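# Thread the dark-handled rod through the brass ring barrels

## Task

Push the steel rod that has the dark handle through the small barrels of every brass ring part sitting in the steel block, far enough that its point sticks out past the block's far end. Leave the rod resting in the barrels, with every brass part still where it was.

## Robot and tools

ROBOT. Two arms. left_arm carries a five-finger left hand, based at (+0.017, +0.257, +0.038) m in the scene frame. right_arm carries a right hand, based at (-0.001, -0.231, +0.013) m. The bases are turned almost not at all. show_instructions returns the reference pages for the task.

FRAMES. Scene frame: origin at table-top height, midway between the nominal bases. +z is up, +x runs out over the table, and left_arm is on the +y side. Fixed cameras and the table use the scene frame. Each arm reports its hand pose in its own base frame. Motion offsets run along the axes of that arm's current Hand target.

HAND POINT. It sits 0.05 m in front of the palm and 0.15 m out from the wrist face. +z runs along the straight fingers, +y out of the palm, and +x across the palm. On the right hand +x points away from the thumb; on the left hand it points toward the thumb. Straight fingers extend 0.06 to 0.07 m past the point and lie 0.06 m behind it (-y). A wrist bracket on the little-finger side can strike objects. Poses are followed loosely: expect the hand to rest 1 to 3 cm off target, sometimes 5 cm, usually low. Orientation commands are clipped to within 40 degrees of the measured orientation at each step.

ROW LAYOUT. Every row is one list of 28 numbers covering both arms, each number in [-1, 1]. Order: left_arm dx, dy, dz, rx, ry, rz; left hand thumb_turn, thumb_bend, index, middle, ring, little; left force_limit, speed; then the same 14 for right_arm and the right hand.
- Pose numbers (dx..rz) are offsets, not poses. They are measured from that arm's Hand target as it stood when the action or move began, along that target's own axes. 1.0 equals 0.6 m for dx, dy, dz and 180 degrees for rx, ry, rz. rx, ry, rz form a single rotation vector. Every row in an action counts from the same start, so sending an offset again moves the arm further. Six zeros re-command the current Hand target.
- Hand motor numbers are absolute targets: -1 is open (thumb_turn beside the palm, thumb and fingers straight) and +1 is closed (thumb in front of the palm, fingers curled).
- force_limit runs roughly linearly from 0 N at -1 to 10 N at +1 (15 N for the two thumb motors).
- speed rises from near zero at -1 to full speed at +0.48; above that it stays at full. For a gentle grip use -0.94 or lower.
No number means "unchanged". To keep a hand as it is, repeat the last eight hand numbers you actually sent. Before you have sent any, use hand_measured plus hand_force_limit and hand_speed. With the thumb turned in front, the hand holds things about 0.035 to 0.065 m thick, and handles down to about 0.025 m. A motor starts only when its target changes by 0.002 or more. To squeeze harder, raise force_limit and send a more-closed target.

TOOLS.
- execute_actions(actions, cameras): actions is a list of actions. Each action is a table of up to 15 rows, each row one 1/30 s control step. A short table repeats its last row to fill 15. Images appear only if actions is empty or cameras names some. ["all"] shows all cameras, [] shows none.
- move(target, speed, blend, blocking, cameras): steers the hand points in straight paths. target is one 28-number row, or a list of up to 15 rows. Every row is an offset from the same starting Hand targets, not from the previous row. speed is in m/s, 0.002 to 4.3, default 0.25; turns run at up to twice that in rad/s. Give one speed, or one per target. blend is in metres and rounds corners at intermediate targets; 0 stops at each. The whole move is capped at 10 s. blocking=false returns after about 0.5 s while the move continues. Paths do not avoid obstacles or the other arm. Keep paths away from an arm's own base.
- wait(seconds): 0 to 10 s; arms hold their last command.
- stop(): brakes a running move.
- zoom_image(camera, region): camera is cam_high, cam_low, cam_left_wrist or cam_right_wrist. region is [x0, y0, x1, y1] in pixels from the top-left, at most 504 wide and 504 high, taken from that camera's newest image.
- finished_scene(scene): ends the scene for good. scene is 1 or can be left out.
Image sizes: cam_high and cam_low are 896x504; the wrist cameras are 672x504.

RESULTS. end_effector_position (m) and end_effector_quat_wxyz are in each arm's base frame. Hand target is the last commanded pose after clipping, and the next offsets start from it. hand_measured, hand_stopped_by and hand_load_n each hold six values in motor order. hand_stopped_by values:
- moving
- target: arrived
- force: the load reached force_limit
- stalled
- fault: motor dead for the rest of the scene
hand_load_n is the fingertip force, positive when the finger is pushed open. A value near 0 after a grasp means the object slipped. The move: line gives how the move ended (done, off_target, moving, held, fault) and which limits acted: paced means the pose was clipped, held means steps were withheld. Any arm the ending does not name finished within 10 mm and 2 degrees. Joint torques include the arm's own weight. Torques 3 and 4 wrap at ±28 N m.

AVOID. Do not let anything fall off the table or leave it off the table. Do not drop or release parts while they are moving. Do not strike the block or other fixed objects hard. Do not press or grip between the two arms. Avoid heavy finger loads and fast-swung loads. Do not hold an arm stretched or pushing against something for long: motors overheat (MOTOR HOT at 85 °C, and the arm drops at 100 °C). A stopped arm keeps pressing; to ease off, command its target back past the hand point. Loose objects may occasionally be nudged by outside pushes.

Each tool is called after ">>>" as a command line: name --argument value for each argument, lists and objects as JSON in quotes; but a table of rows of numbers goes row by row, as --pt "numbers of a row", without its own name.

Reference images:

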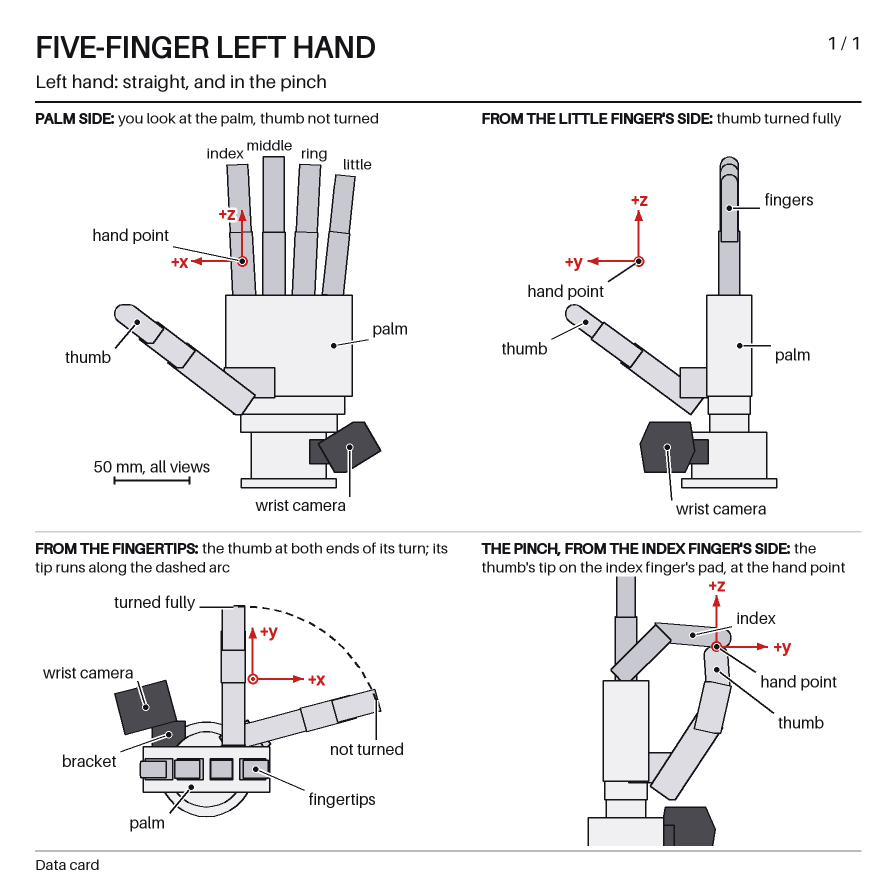

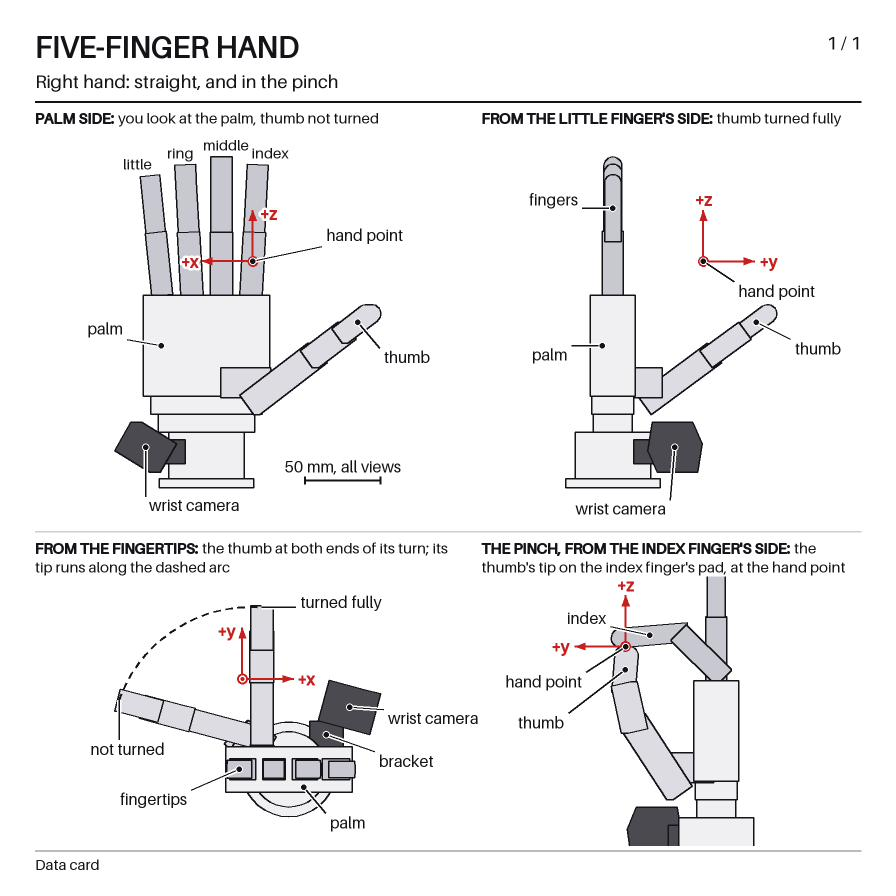

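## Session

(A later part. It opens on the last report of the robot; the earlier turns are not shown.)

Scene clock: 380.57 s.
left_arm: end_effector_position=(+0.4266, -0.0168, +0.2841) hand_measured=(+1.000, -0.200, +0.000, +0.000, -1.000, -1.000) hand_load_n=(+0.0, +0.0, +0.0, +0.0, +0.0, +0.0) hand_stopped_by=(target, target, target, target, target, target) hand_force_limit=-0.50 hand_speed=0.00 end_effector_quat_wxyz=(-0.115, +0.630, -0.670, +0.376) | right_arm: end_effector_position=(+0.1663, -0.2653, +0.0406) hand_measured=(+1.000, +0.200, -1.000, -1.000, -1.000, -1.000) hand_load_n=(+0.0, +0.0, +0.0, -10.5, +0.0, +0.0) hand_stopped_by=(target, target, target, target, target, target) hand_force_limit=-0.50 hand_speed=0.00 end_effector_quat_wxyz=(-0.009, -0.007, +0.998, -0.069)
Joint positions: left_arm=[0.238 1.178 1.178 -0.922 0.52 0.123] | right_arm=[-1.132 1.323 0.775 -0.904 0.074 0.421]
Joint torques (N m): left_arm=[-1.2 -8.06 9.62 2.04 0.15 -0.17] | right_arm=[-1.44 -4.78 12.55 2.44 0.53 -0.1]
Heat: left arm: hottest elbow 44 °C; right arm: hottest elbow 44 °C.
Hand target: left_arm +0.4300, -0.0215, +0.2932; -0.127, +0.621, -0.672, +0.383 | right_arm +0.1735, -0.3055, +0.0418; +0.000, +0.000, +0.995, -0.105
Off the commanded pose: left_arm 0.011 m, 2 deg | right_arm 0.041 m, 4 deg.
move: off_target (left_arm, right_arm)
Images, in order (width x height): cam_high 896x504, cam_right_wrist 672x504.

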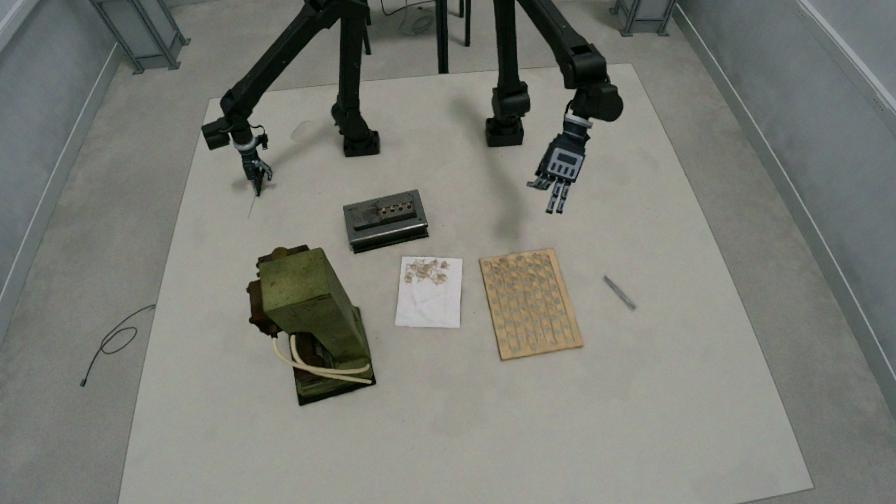

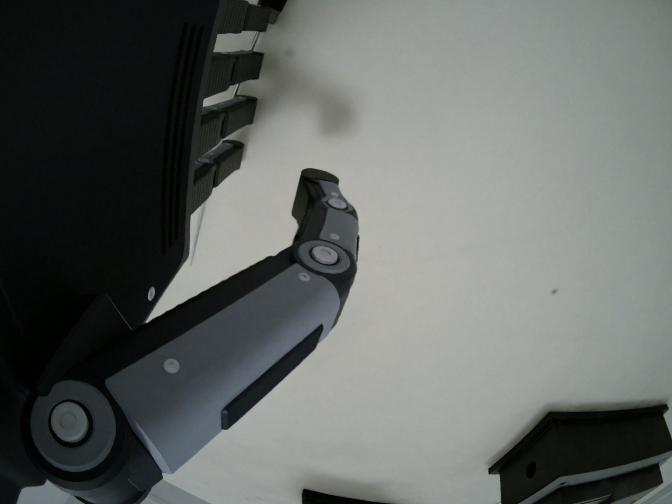

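>>> move --target '[0,0,0,0,0,0,1,-0.2,0.0,0.0,-1,-1,-0.5,0.0,0,0.09,-0.060,0,0,0,1,0.2,-1,-1,-1,-1,-0.5,0.0]' --cameras '["cam_right_wrist","cam_high"]' --speed 0.15

>>> zoom_image --camera "cam_high" --region '[190, 110, 310, 230]'

Scene clock: 385.47 s.
left_arm: end_effector_position=(+0.4266, -0.0168, +0.2841) hand_measured=(+1.000, -0.200, +0.000, +0.000, -1.000, -1.000) hand_load_n=(+0.0, +0.0, +0.5, +0.0, +0.0, +0.0) hand_stopped_by=(target, target, target, target, target, target) hand_force_limit=-0.50 hand_speed=0.00 end_effector_quat_wxyz=(-0.115, +0.630, -0.670, +0.376) | right_arm: end_effector_position=(+0.1721, -0.2478, +0.0643) hand_measured=(+1.000, +0.200, -1.000, -1.000, -1.000, -1.000) hand_load_n=(+0.0, +0.0, +0.0, +0.0, +0.0, +0.0) hand_stopped_by=(target, target, target, target, target, target) hand_force_limit=-0.50 hand_speed=0.00 end_effector_quat_wxyz=(+0.000, -0.004, +0.995, -0.104)
Joint positions: left_arm=[0.238 1.178 1.178 -0.922 0.52 0.123] | right_arm=[-1.082 1.193 0.738 -0.93 0.096 0.472]
Joint torques (N m): left_arm=[-0.79 -7.71 9.54 1.95 0.18 -0.12] | right_arm=[1.44 -7.59 8.47 -0.29 0.18 0.17]
Heat: left arm: hottest elbow 44 °C; right arm: hottest elbow 44 °C.
Hand target: left_arm +0.4300, -0.0215, +0.2932; -0.127, +0.621, -0.672, +0.383 | right_arm +0.1734, -0.2451, +0.0658; +0.000, +0.000, +0.995, -0.104
Off the commanded pose: left_arm 0.011 m, 2 deg | right_arm 0.003 m, 1 deg.
move: off_target (left_arm)
Images, in order (width x height): cam_high 896x504, cam_right_wrist 672x504.

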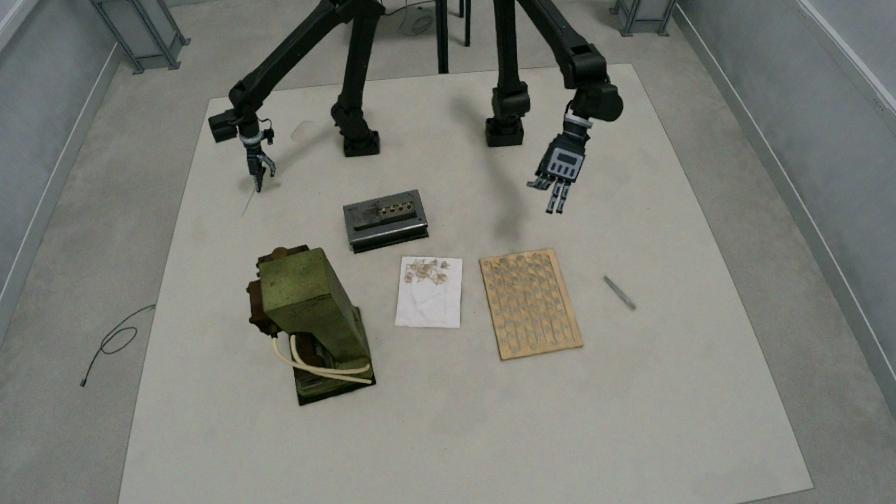

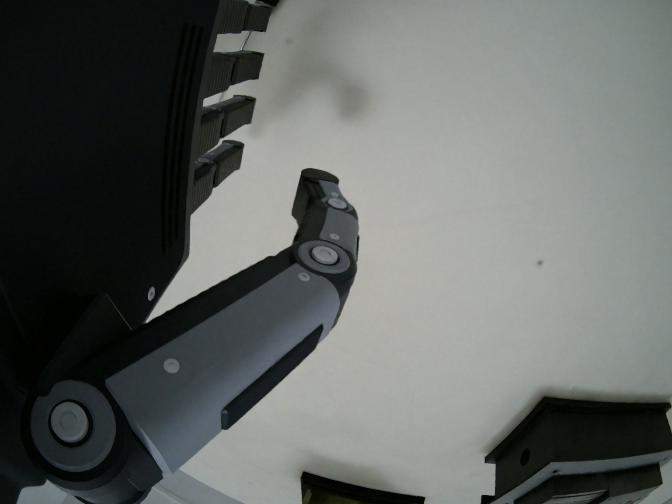

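Scaled by 4.200 from the camera's 896x504 image, which has a finer 1280x720 frame.

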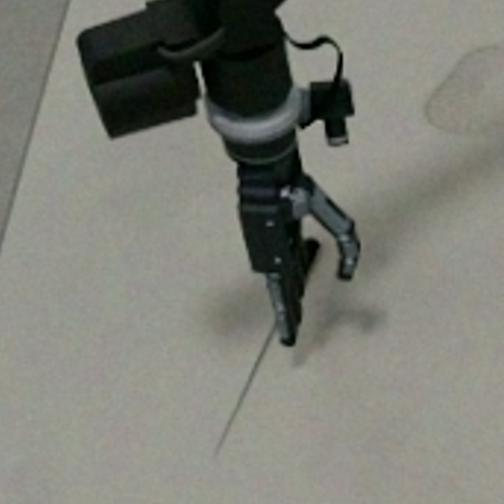

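>>> move --pt "0 0 0 0 0 0 1 -0.2 0.0 0.0 -1 -1 -0.5 0.0 0 -0.0277 -0.1304 0 0 0 1 0.2 -1 -1 -1 -1 -0.5 0.0" --pt "0 0 0 0 0 0 1 -0.2 0.0 0.0 -1 -1 -0.5 0.0 0.09 -0.152 -0.0257 0.3639 0.0747 0.0749 1 -0.1 -0.3 -0.3 -1 -1 -0.5 0.0" --cameras '["cam_right_wrist","cam_high"]' --speed 0.2

>>> zoom_image --camera "cam_high" --region '[210, 110, 330, 230]'

Scene clock: 403.93 s.
left_arm: end_effector_position=(+0.4266, -0.0168, +0.2841) hand_measured=(+1.000, -0.200, +0.000, +0.000, -1.000, -1.000) hand_load_n=(+0.0, +0.0, +0.0, +0.0, +0.0, +0.0) hand_stopped_by=(target, target, target, target, target, target) hand_force_limit=-0.50 hand_speed=0.00 end_effector_quat_wxyz=(-0.115, +0.630, -0.670, +0.376) | right_arm: end_effector_position=(+0.1174, -0.3317, +0.1000) hand_measured=(+1.000, -0.100, -0.300, -0.300, -1.000, -1.000) hand_load_n=(+0.0, +0.0, +0.0, +0.0, +0.0, +0.0) hand_stopped_by=(target, target, target, target, target, target) hand_force_limit=-0.50 hand_speed=0.00 end_effector_quat_wxyz=(-0.098, +0.128, +0.768, -0.620)
Joint positions: left_arm=[0.238 1.178 1.178 -0.922 0.52 0.123] | right_arm=[-0.817 0.927 0.236 0.26 1.035 0.385]
Joint torques (N m): left_arm=[-0.73 -8 9.63 1.99 0.16 -0.13] | right_arm=[1.44 -1.9 8.16 1.68 0.38 -0.17]
Heat: left arm: hottest elbow 45 °C; right arm: hottest elbow 43 °C.
Hand target: left_arm +0.4300, -0.0215, +0.2932; -0.127, +0.621, -0.672, +0.383 | right_arm +0.1195, -0.3311, +0.0998; -0.099, +0.122, +0.767, -0.622
Off the commanded pose: left_arm 0.011 m, 2 deg | right_arm 0.002 m, 1 deg.
move: off_target (left_arm)
Images, in order (width x height): cam_high 896x504, cam_right_wrist 672x504.

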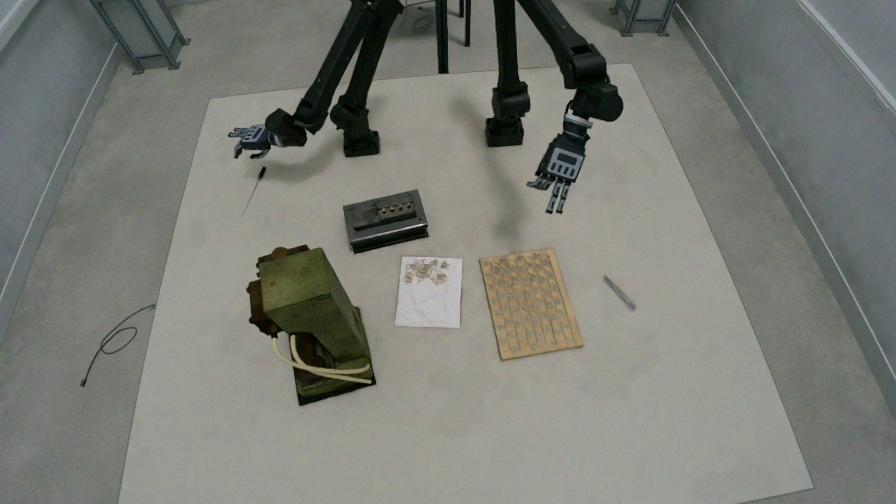

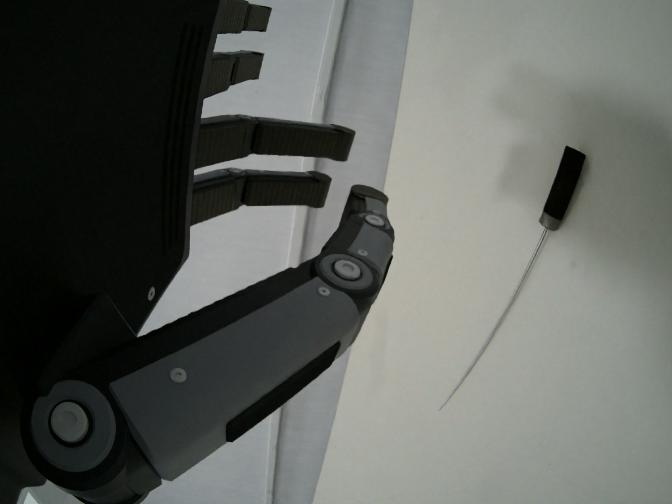

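Scaled by 4.200 from the camera's 896x504 image, which has a finer 1280x720 frame.

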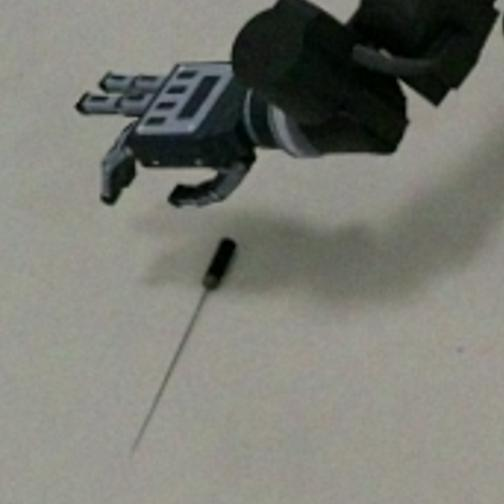

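>>> move --target '[0,0,0,0,0,0,1,-0.2,0.0,0.0,-1,-1,-0.5,0.0,0.0733,0.1222,0.0263,0,0,0,1,-0.1,-0.3,-0.3,-1,-1,-0.5,0.0]' --cameras '["cam_right_wrist","cam_high"]' --speed 0.12

>>> zoom_image --camera "cam_high" --region '[210, 110, 330, 230]'

Scene clock: 424.13 s.
left_arm: end_effector_position=(+0.4266, -0.0168, +0.2841) hand_measured=(+1.000, -0.200, +0.000, +0.000, -1.000, -1.000) hand_load_n=(+0.0, +0.0, +0.0, +0.0, +0.0, +0.0) hand_stopped_by=(target, target, target, target, target, target) hand_force_limit=-0.50 hand_speed=0.00 end_effector_quat_wxyz=(-0.115, +0.630, -0.670, +0.376) | right_arm: end_effector_position=(+0.0807, -0.3178, +0.0251) hand_measured=(+1.000, -0.100, -0.300, -0.300, -1.000, -1.000) hand_load_n=(+0.0, +0.0, +0.0, +0.0, +0.0, +0.0) hand_stopped_by=(target, target, target, target, target, target) hand_force_limit=-0.50 hand_speed=0.00 end_effector_quat_wxyz=(-0.095, +0.125, +0.768, -0.621)
Joint positions: left_arm=[0.238 1.178 1.178 -0.922 0.52 0.123] | right_arm=[-0.922 1.297 0.048 0.887 0.93 0.304]
Joint torques (N m): left_arm=[-0.97 -7.94 9.61 2.02 0.2 -0.12] | right_arm=[-0.15 -3.02 4.01 1.78 -0.01 -0.15]
Heat: left arm: hottest elbow 45 °C; right arm: hottest elbow 42 °C.
Hand target: left_arm +0.4300, -0.0215, +0.2932; -0.127, +0.621, -0.672, +0.383 | right_arm +0.0775, -0.3178, +0.0249; -0.099, +0.122, +0.767, -0.622
Off the commanded pose: left_arm 0.011 m, 2 deg | right_arm 0.003 m, 1 deg.
move: off_target (left_arm)
Images, in order (width x height): cam_high 896x504, cam_right_wrist 672x504.

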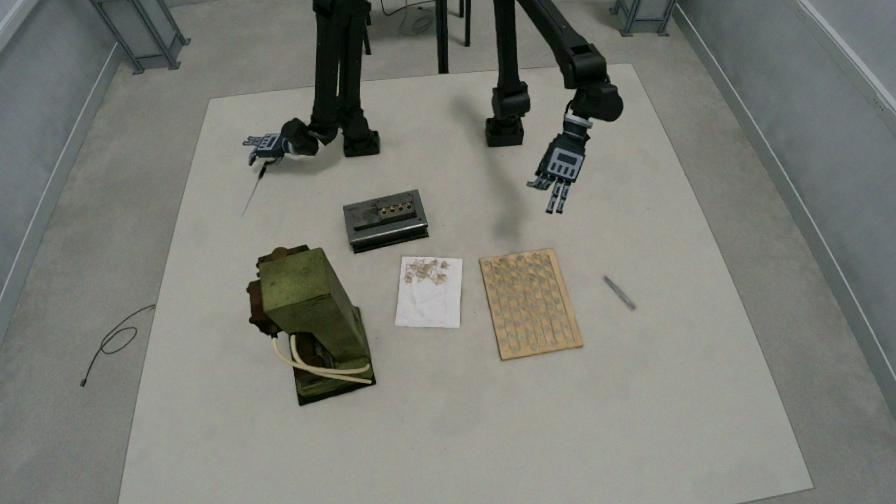

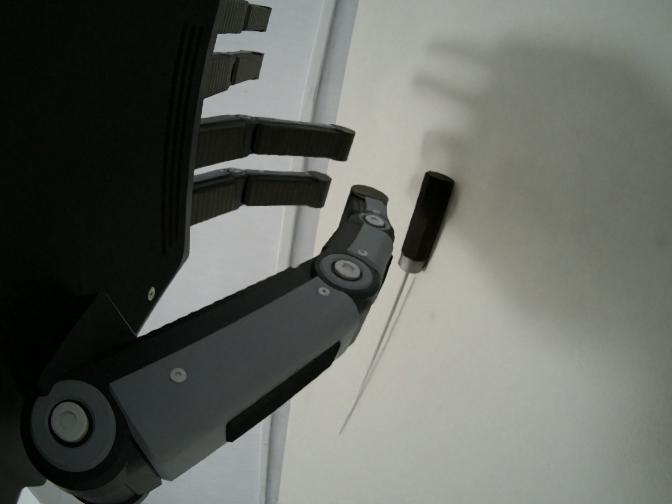

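Scaled by 4.200 from the camera's 896x504 image, which has a finer 1280x720 frame.

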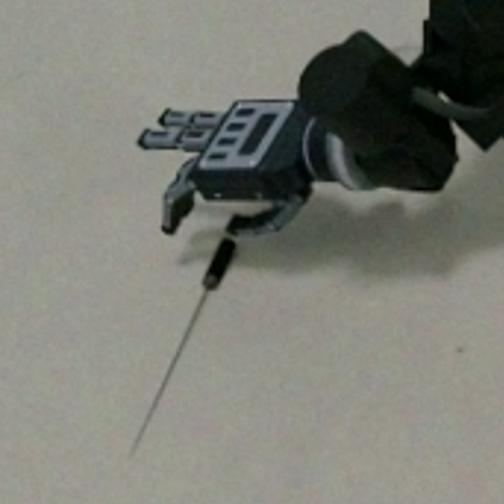

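>>> move --target '[0,0,0,0,0,0,1,-0.2,0.0,0.0,-1,-1,-0.5,0.0,-0.002,0.0521,0.0113,0,0,0,1,-0.1,-0.3,-0.3,-1,-1,-0.5,0.0]' --cameras '["cam_right_wrist","cam_high"]' --speed 0.06

>>> zoom_image --camera "cam_high" --region '[210, 110, 330, 230]'

>>> zoom_image --camera "cam_right_wrist" --region '[280, 80, 440, 260]'

Scene clock: 439.13 s.
left_arm: end_effector_position=(+0.4266, -0.0168, +0.2841) hand_measured=(+1.000, -0.200, +0.000, +0.000, -1.000, -1.000) hand_load_n=(+0.0, +0.0, +0.0, +0.0, +0.0, +0.0) hand_stopped_by=(target, target, target, target, target, target) hand_force_limit=-0.50 hand_speed=0.00 end_effector_quat_wxyz=(-0.115, +0.630, -0.670, +0.376) | right_arm: end_effector_position=(+0.0817, -0.3191, -0.0077) hand_measured=(+1.000, -0.100, -0.300, -0.300, -1.000, -1.000) hand_load_n=(+0.0, +0.5, +0.0, +0.0, +0.0, +0.0) hand_stopped_by=(target, target, target, target, target, target) hand_force_limit=-0.50 hand_speed=0.00 end_effector_quat_wxyz=(-0.095, +0.124, +0.768, -0.621)
Joint positions: left_arm=[0.238 1.178 1.178 -0.922 0.52 0.123] | right_arm=[-0.922 1.679 0.048 1.269 0.93 0.303]
Joint torques (N m): left_arm=[-0.62 -7.88 9.68 2.07 0.2 -0.11] | right_arm=[0.15 -5.36 0.54 1.74 0.13 -0.16]
Heat: left arm: hottest elbow 45 °C; right arm: hottest elbow 40 °C.
Hand target: left_arm +0.4300, -0.0215, +0.2932; -0.127, +0.621, -0.672, +0.383 | right_arm +0.0786, -0.3183, -0.0071; -0.099, +0.122, +0.767, -0.622
Off the commanded pose: left_arm 0.011 m, 2 deg | right_arm 0.003 m, 1 deg.
move: off_target (left_arm)
Images, in order (width x height): cam_high 896x504, cam_right_wrist 672x504.

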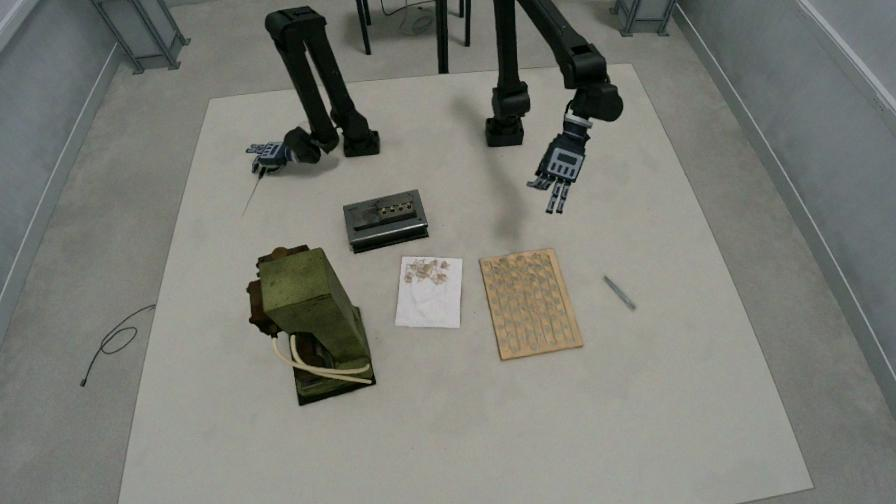

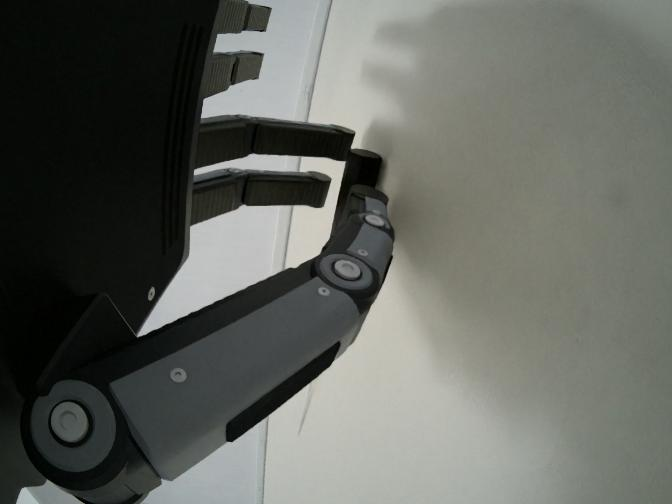

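Scaled by 4.200 from the camera's 896x504 image, which has a finer 1280x720 frame.

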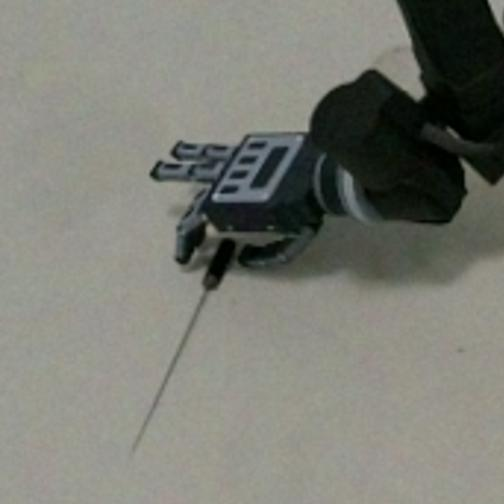

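Scaled by 2.800 from the camera's 672x504 image, which has a finer 960x720 frame.

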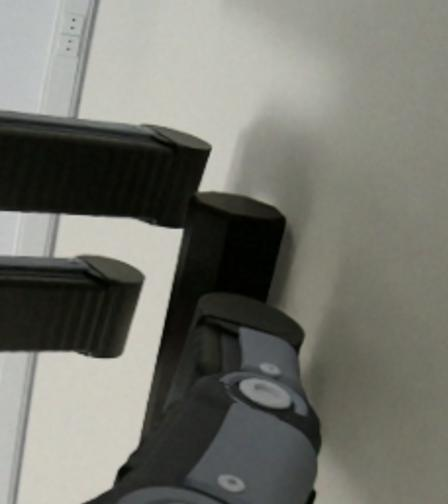

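>>> move --pt "0 0 0 0 0 0 1 -0.2 0.0 0.0 -1 -1 -0.5 0.0 -0.017 0 0 0 0 0 1 -0.1 -0.3 -0.3 -1 -1 -0.5 0.0" --pt "0 0 0 0 0 0 1 -0.2 0.0 0.0 -1 -1 -0.5 0.0 -0.017 0 0 0 0 0 1 -0.1 0.35 0.35 -1 -1 -0.5 -0.94" --cameras '["cam_right_wrist","cam_high"]' --speed 0.06

>>> zoom_image --camera "cam_high" --region '[210, 110, 330, 230]'

>>> zoom_image --camera "cam_right_wrist" --region '[280, 80, 440, 260]'

Scene clock: 451.67 s.
left_arm: end_effector_position=(+0.4266, -0.0168, +0.2841) hand_measured=(+1.000, -0.200, +0.000, +0.000, -1.000, -1.000) hand_load_n=(+0.0, +0.0, +0.0, +0.5, +0.0, +0.0) hand_stopped_by=(target, target, target, target, target, target) hand_force_limit=-0.50 hand_speed=0.00 end_effector_quat_wxyz=(-0.115, +0.630, -0.670, +0.376) | right_arm: end_effector_position=(+0.0824, -0.3189, -0.0090) hand_measured=(+1.000, -0.100, +0.066, -0.138, -1.000, -1.000) hand_load_n=(-0.5, +1.0, +3.0, +2.0, +0.0, -0.5) hand_stopped_by=(target, target, force, force, target, target) hand_force_limit=-0.50 hand_speed=-0.94 end_effector_quat_wxyz=(-0.105, +0.123, +0.768, -0.619)
Joint positions: left_arm=[0.238 1.178 1.178 -0.922 0.52 0.123] | right_arm=[-0.904 1.677 0.057 1.245 0.96 0.303]
Joint torques (N m): left_arm=[-0.85 -7.88 9.63 2.18 0.16 -0.11] | right_arm=[1.44 -6.48 1.85 0.76 0.11 0.02]
Motor temperatures (°C): left_arm=[36 36 45 28 29 28] | right_arm=[28 28 38 29 31 29]
Heat: left arm: hottest elbow 45 °C; right arm: hottest elbow 38 °C.
Hand target: left_arm +0.4300, -0.0215, +0.2932; -0.127, +0.621, -0.672, +0.383 | right_arm +0.0884, -0.3215, -0.0071; -0.099, +0.122, +0.767, -0.622
Off the commanded pose: left_arm 0.011 m, 2 deg | right_arm 0.007 m, 1 deg.
move: off_target (left_arm); target 2's new numbers were sent with right_arm's hand 0.011 m and 1 deg from that target
Images, in order (width x height): cam_high 896x504, cam_right_wrist 672x504.

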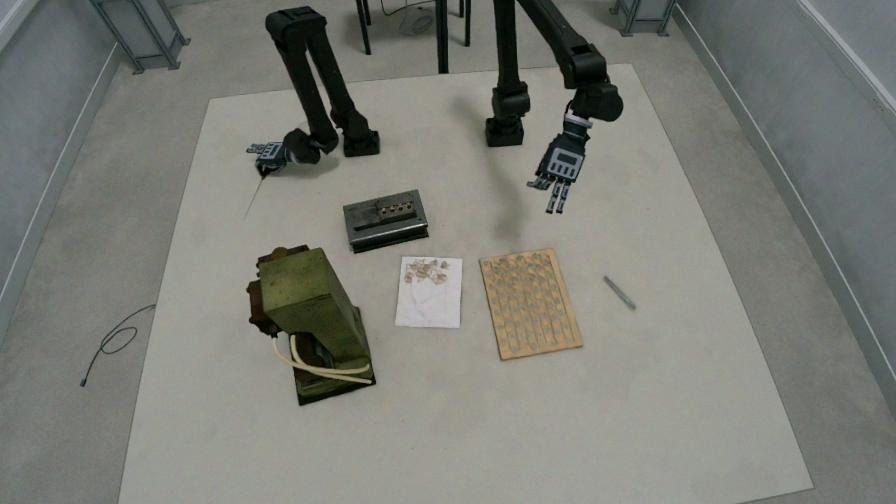

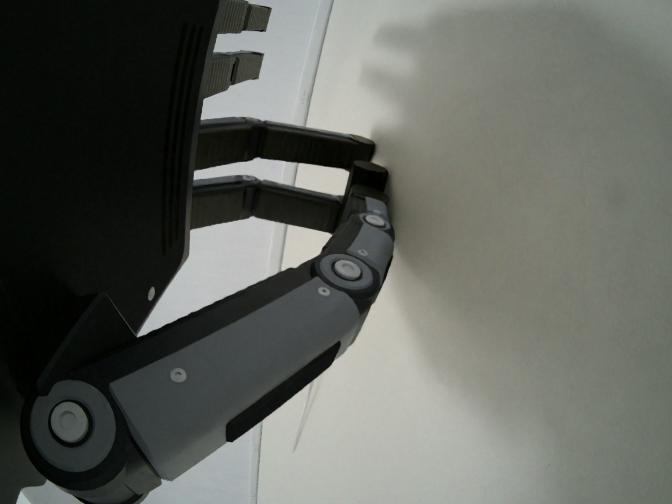

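Scaled by 4.200 from the camera's 896x504 image, which has a finer 1280x720 frame.

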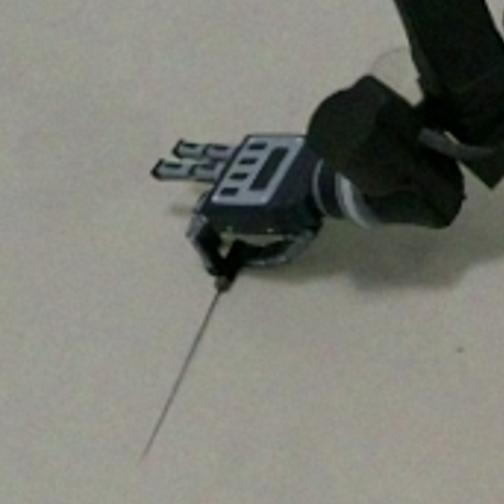

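Scaled by 2.800 from the camera's 672x504 image, which has a finer 960x720 frame.

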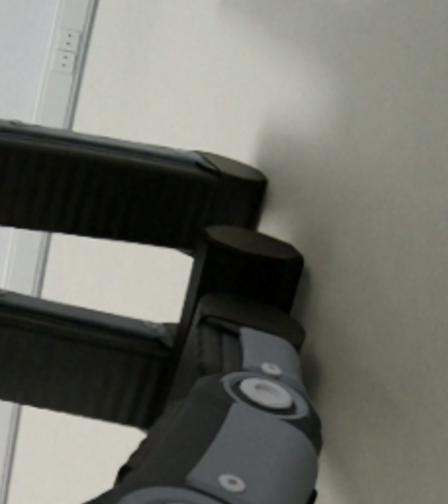

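>>> move --pt "0 0 0 0 0 0 1 -0.2 0.0 0.0 -1 -1 -0.5 0.0 0 0 0 0 0 0 1 -0.1 -0.3 -0.3 -1 -1 -0.5 -0.5" --pt "0 0 0 0 0 0 1 -0.2 0.0 0.0 -1 -1 -0.5 0.0 -0.018 0 0 0 0 0 1 -0.1 -0.3 -0.3 -1 -1 -0.5 -0.5" --cameras '["cam_right_wrist","cam_high"]' --speed 0.06

>>> zoom_image --camera "cam_high" --region '[210, 110, 330, 230]'

>>> zoom_image --camera "cam_right_wrist" --region '[280, 80, 440, 260]'

Scene clock: 459.97 s.
left_arm: end_effector_position=(+0.4266, -0.0168, +0.2841) hand_measured=(+1.000, -0.200, +0.000, +0.000, -1.000, -1.000) hand_load_n=(+0.0, +0.0, +0.0, +0.0, +0.0, +0.0) hand_stopped_by=(target, target, target, target, target, target) hand_force_limit=-0.50 hand_speed=0.00 end_effector_quat_wxyz=(-0.115, +0.630, -0.670, +0.376) | right_arm: end_effector_position=(+0.0902, -0.3188, -0.0124) hand_measured=(+1.000, -0.100, -0.300, -0.300, -1.000, -1.000) hand_load_n=(+0.0, +0.0, +0.0, +0.0, +0.0, +0.0) hand_stopped_by=(target, target, target, target, target, target) hand_force_limit=-0.50 hand_speed=-0.50 end_effector_quat_wxyz=(-0.111, +0.113, +0.772, -0.616)
Joint positions: left_arm=[0.238 1.178 1.178 -0.922 0.52 0.123] | right_arm=[-0.873 1.67 0.074 1.194 0.982 0.308]
Joint torques (N m): left_arm=[-1.03 -8.06 9.65 2.1 0.17 -0.13] | right_arm=[1.44 -7.12 2.62 0.75 0.4 0.19]
Heat: left arm: hottest elbow 45 °C; right arm: hottest elbow 38 °C.
Hand target: left_arm +0.4300, -0.0215, +0.2932; -0.127, +0.621, -0.672, +0.383 | right_arm +0.0986, -0.3248, -0.0071; -0.099, +0.122, +0.767, -0.622
Off the commanded pose: left_arm 0.011 m, 2 deg | right_arm 0.012 m, 2 deg.
move: off_target (left_arm, right_arm)
Images, in order (width x height): cam_high 896x504, cam_right_wrist 672x504.

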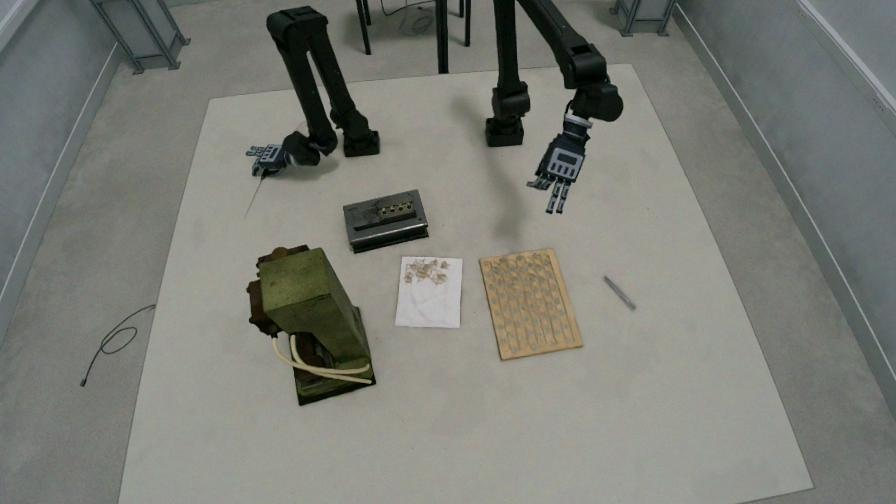

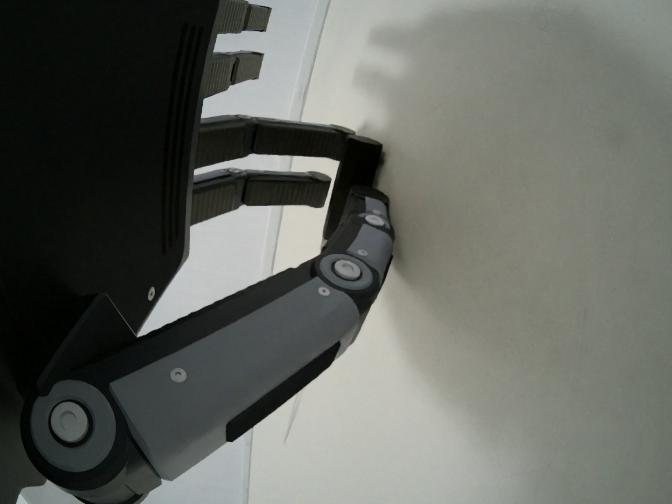

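Scaled by 4.200 from the camera's 896x504 image, which has a finer 1280x720 frame.

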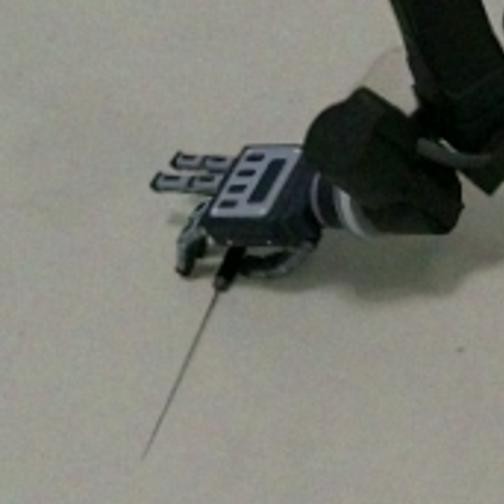

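Scaled by 2.800 from the camera's 672x504 image, which has a finer 960x720 frame.

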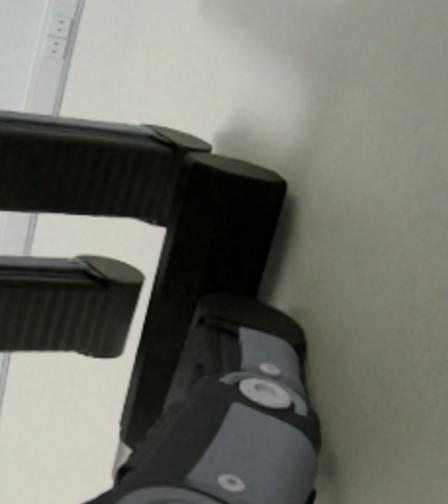

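>>> move --target '[0,0,0,0,0,0,1,-0.2,0.0,0.0,-1,-1,-0.5,0.0,0,0,0,0,0,0,1,-0.1,0.35,0.35,-1,-1,-0.5,-0.94]' --cameras '["cam_right_wrist","cam_high"]' --speed 0.06

>>> zoom_image --camera "cam_high" --region '[210, 110, 330, 230]'

>>> zoom_image --camera "cam_right_wrist" --region '[280, 80, 440, 260]'

Scene clock: 465.27 s.
left_arm: end_effector_position=(+0.4266, -0.0168, +0.2841) hand_measured=(+1.000, -0.200, +0.000, +0.000, -1.000, -1.000) hand_load_n=(+0.0, +0.0, +0.0, +0.0, +0.0, +0.0) hand_stopped_by=(target, target, target, target, target, target) hand_force_limit=-0.50 hand_speed=0.00 end_effector_quat_wxyz=(-0.115, +0.630, -0.670, +0.376) | right_arm: end_effector_position=(+0.0912, -0.3214, -0.0095) hand_measured=(+1.000, -0.100, +0.066, -0.148, -1.000, -1.000) hand_load_n=(-1.0, +1.0, +2.5, +1.5, +0.0, +0.0) hand_stopped_by=(target, target, force, force, target, target) hand_force_limit=-0.50 hand_speed=-0.94 end_effector_quat_wxyz=(-0.110, +0.117, +0.769, -0.619)
Joint positions: left_arm=[0.238 1.178 1.178 -0.922 0.52 0.123] | right_arm=[-0.873 1.664 0.079 1.193 0.988 0.309]
Joint torques (N m): left_arm=[-0.62 -7.53 9.51 2.13 0.17 -0.14] | right_arm=[1.44 -6.65 2.3 0.65 0.13 0.17]
Heat: left arm: hottest elbow 45 °C; right arm: hottest elbow 37 °C.
Hand target: left_arm +0.4300, -0.0215, +0.2932; -0.127, +0.621, -0.672, +0.383 | right_arm +0.0986, -0.3248, -0.0071; -0.099, +0.122, +0.767, -0.622
Off the commanded pose: left_arm 0.011 m, 2 deg | right_arm 0.009 m, 1 deg.
move: off_target (left_arm)
Images, in order (width x height): cam_high 896x504, cam_right_wrist 672x504.

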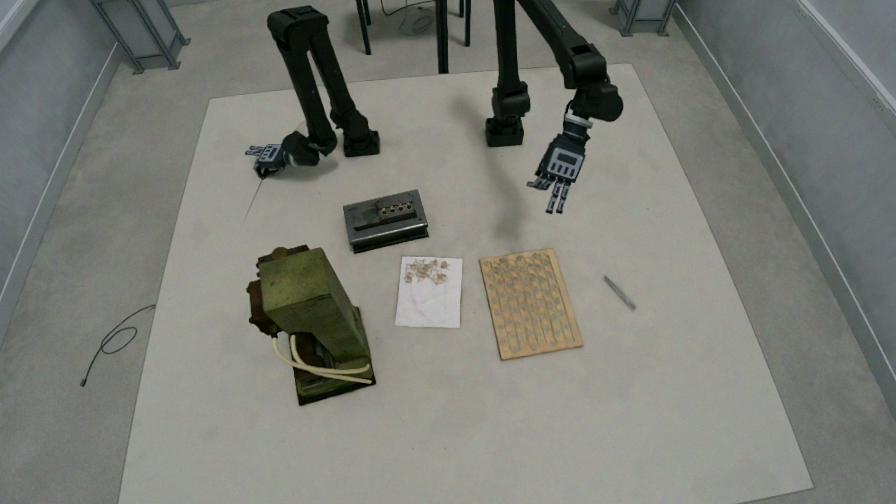

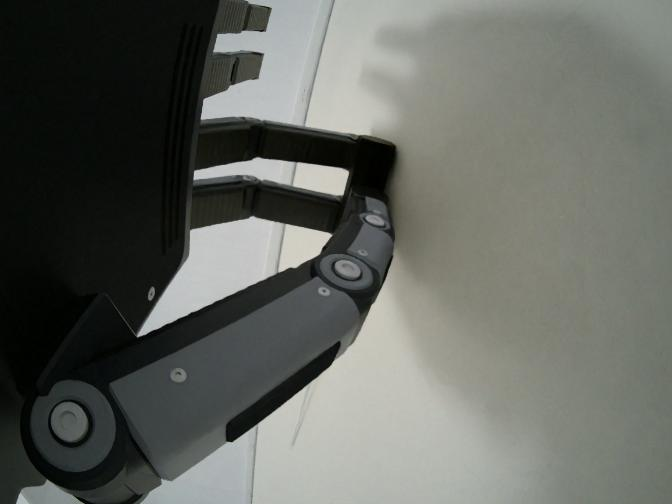

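Scaled by 4.200 from the camera's 896x504 image, which has a finer 1280x720 frame.

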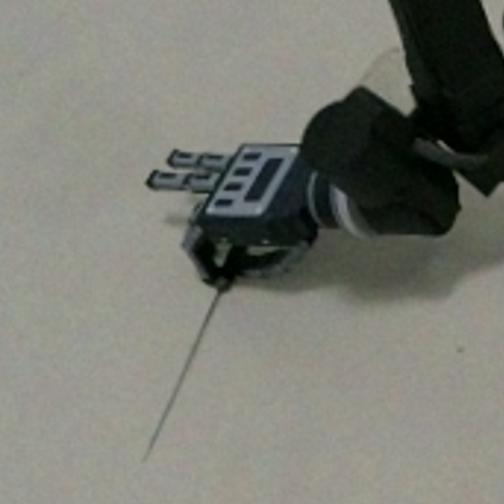

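Scaled by 2.800 from the camera's 672x504 image, which has a finer 960x720 frame.

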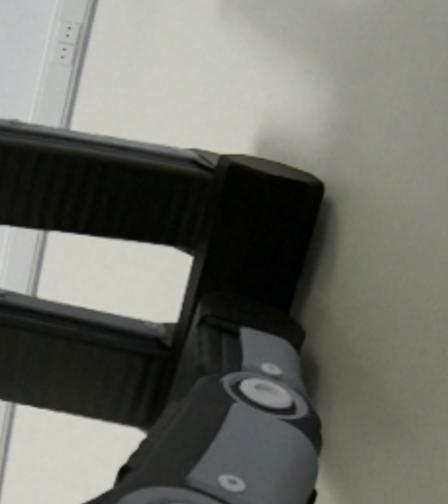

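>>> move --pt "0 0 0 0 0 0 1 -0.2 0.0 0.0 -1 -1 -0.5 0.0 0 0 0 0 0 0 1 -0.1 0.45 0.45 -1 -1 -0.25 -0.94" --pt "0 0 0 0 0 0 1 -0.2 0.0 0.0 -1 -1 -0.5 0.0 0 -0.08 -0.018 0 0 0 1 -0.1 0.45 0.45 -1 -1 -0.25 -0.94" --cameras '["cam_right_wrist","cam_high"]' --speed 0.06

>>> zoom_image --camera "cam_high" --region '[210, 110, 330, 230]'

>>> zoom_image --camera "cam_right_wrist" --region '[280, 80, 440, 260]'

Scene clock: 473.90 s.
left_arm: end_effector_position=(+0.4266, -0.0168, +0.2841) hand_measured=(+1.000, -0.200, +0.000, +0.000, -1.000, -1.000) hand_load_n=(+0.0, +0.0, +0.0, +0.0, +0.0, +0.0) hand_stopped_by=(target, target, target, target, target, target) hand_force_limit=-0.50 hand_speed=0.00 end_effector_quat_wxyz=(-0.115, +0.630, -0.670, +0.376) | right_arm: end_effector_position=(+0.0885, -0.3165, +0.0326) hand_measured=(+1.000, -0.100, +0.070, -0.054, -1.000, -1.000) hand_load_n=(-1.0, +2.0, +4.0, +0.0, +0.0, +0.0) hand_stopped_by=(target, target, force, force, target, target) hand_force_limit=-0.25 hand_speed=-0.94 end_effector_quat_wxyz=(-0.114, +0.112, +0.773, -0.614)
Joint positions: left_arm=[0.238 1.178 1.178 -0.922 0.52 0.123] | right_arm=[-0.869 1.204 0.084 0.709 0.991 0.309]
Joint torques (N m): left_arm=[-0.79 -8.12 9.65 2.15 0.16 -0.11] | right_arm=[1.26 -4.13 7.38 0.7 0.17 0.19]
Heat: left arm: hottest elbow 45 °C; right arm: hottest elbow 37 °C.
Hand target: left_arm +0.4300, -0.0215, +0.2932; -0.127, +0.621, -0.672, +0.383 | right_arm +0.0988, -0.3243, +0.0421; -0.099, +0.122, +0.767, -0.622
Off the commanded pose: left_arm 0.011 m, 2 deg | right_arm 0.016 m, 2 deg.
move: off_target (left_arm, right_arm)
Images, in order (width x height): cam_high 896x504, cam_right_wrist 672x504.

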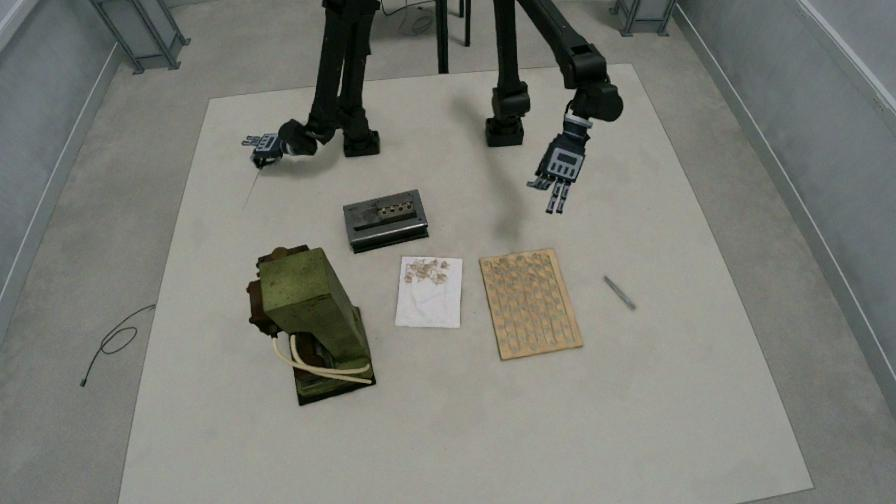

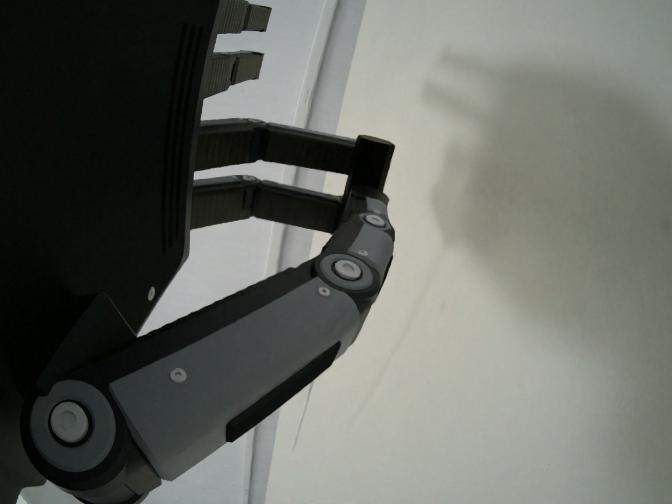

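Scaled by 4.200 from the camera's 896x504 image, which has a finer 1280x720 frame.

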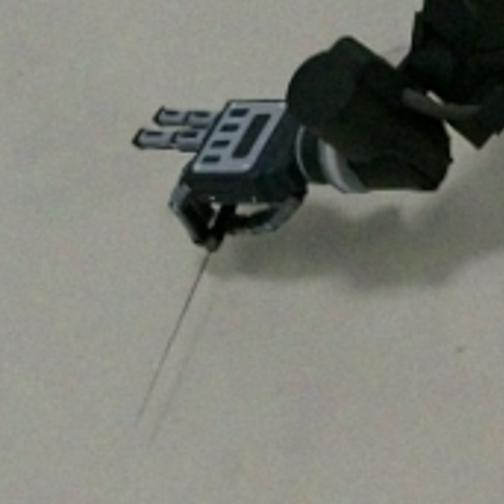

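Scaled by 2.800 from the camera's 672x504 image, which has a finer 960x720 frame.

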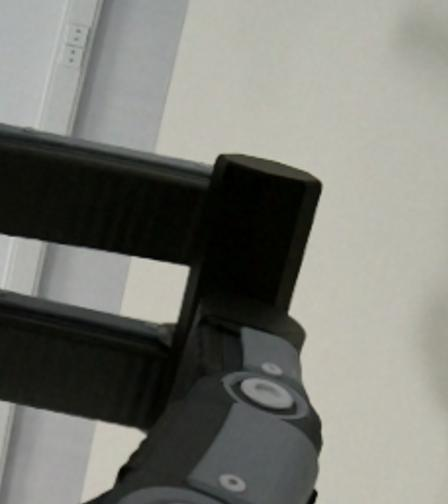

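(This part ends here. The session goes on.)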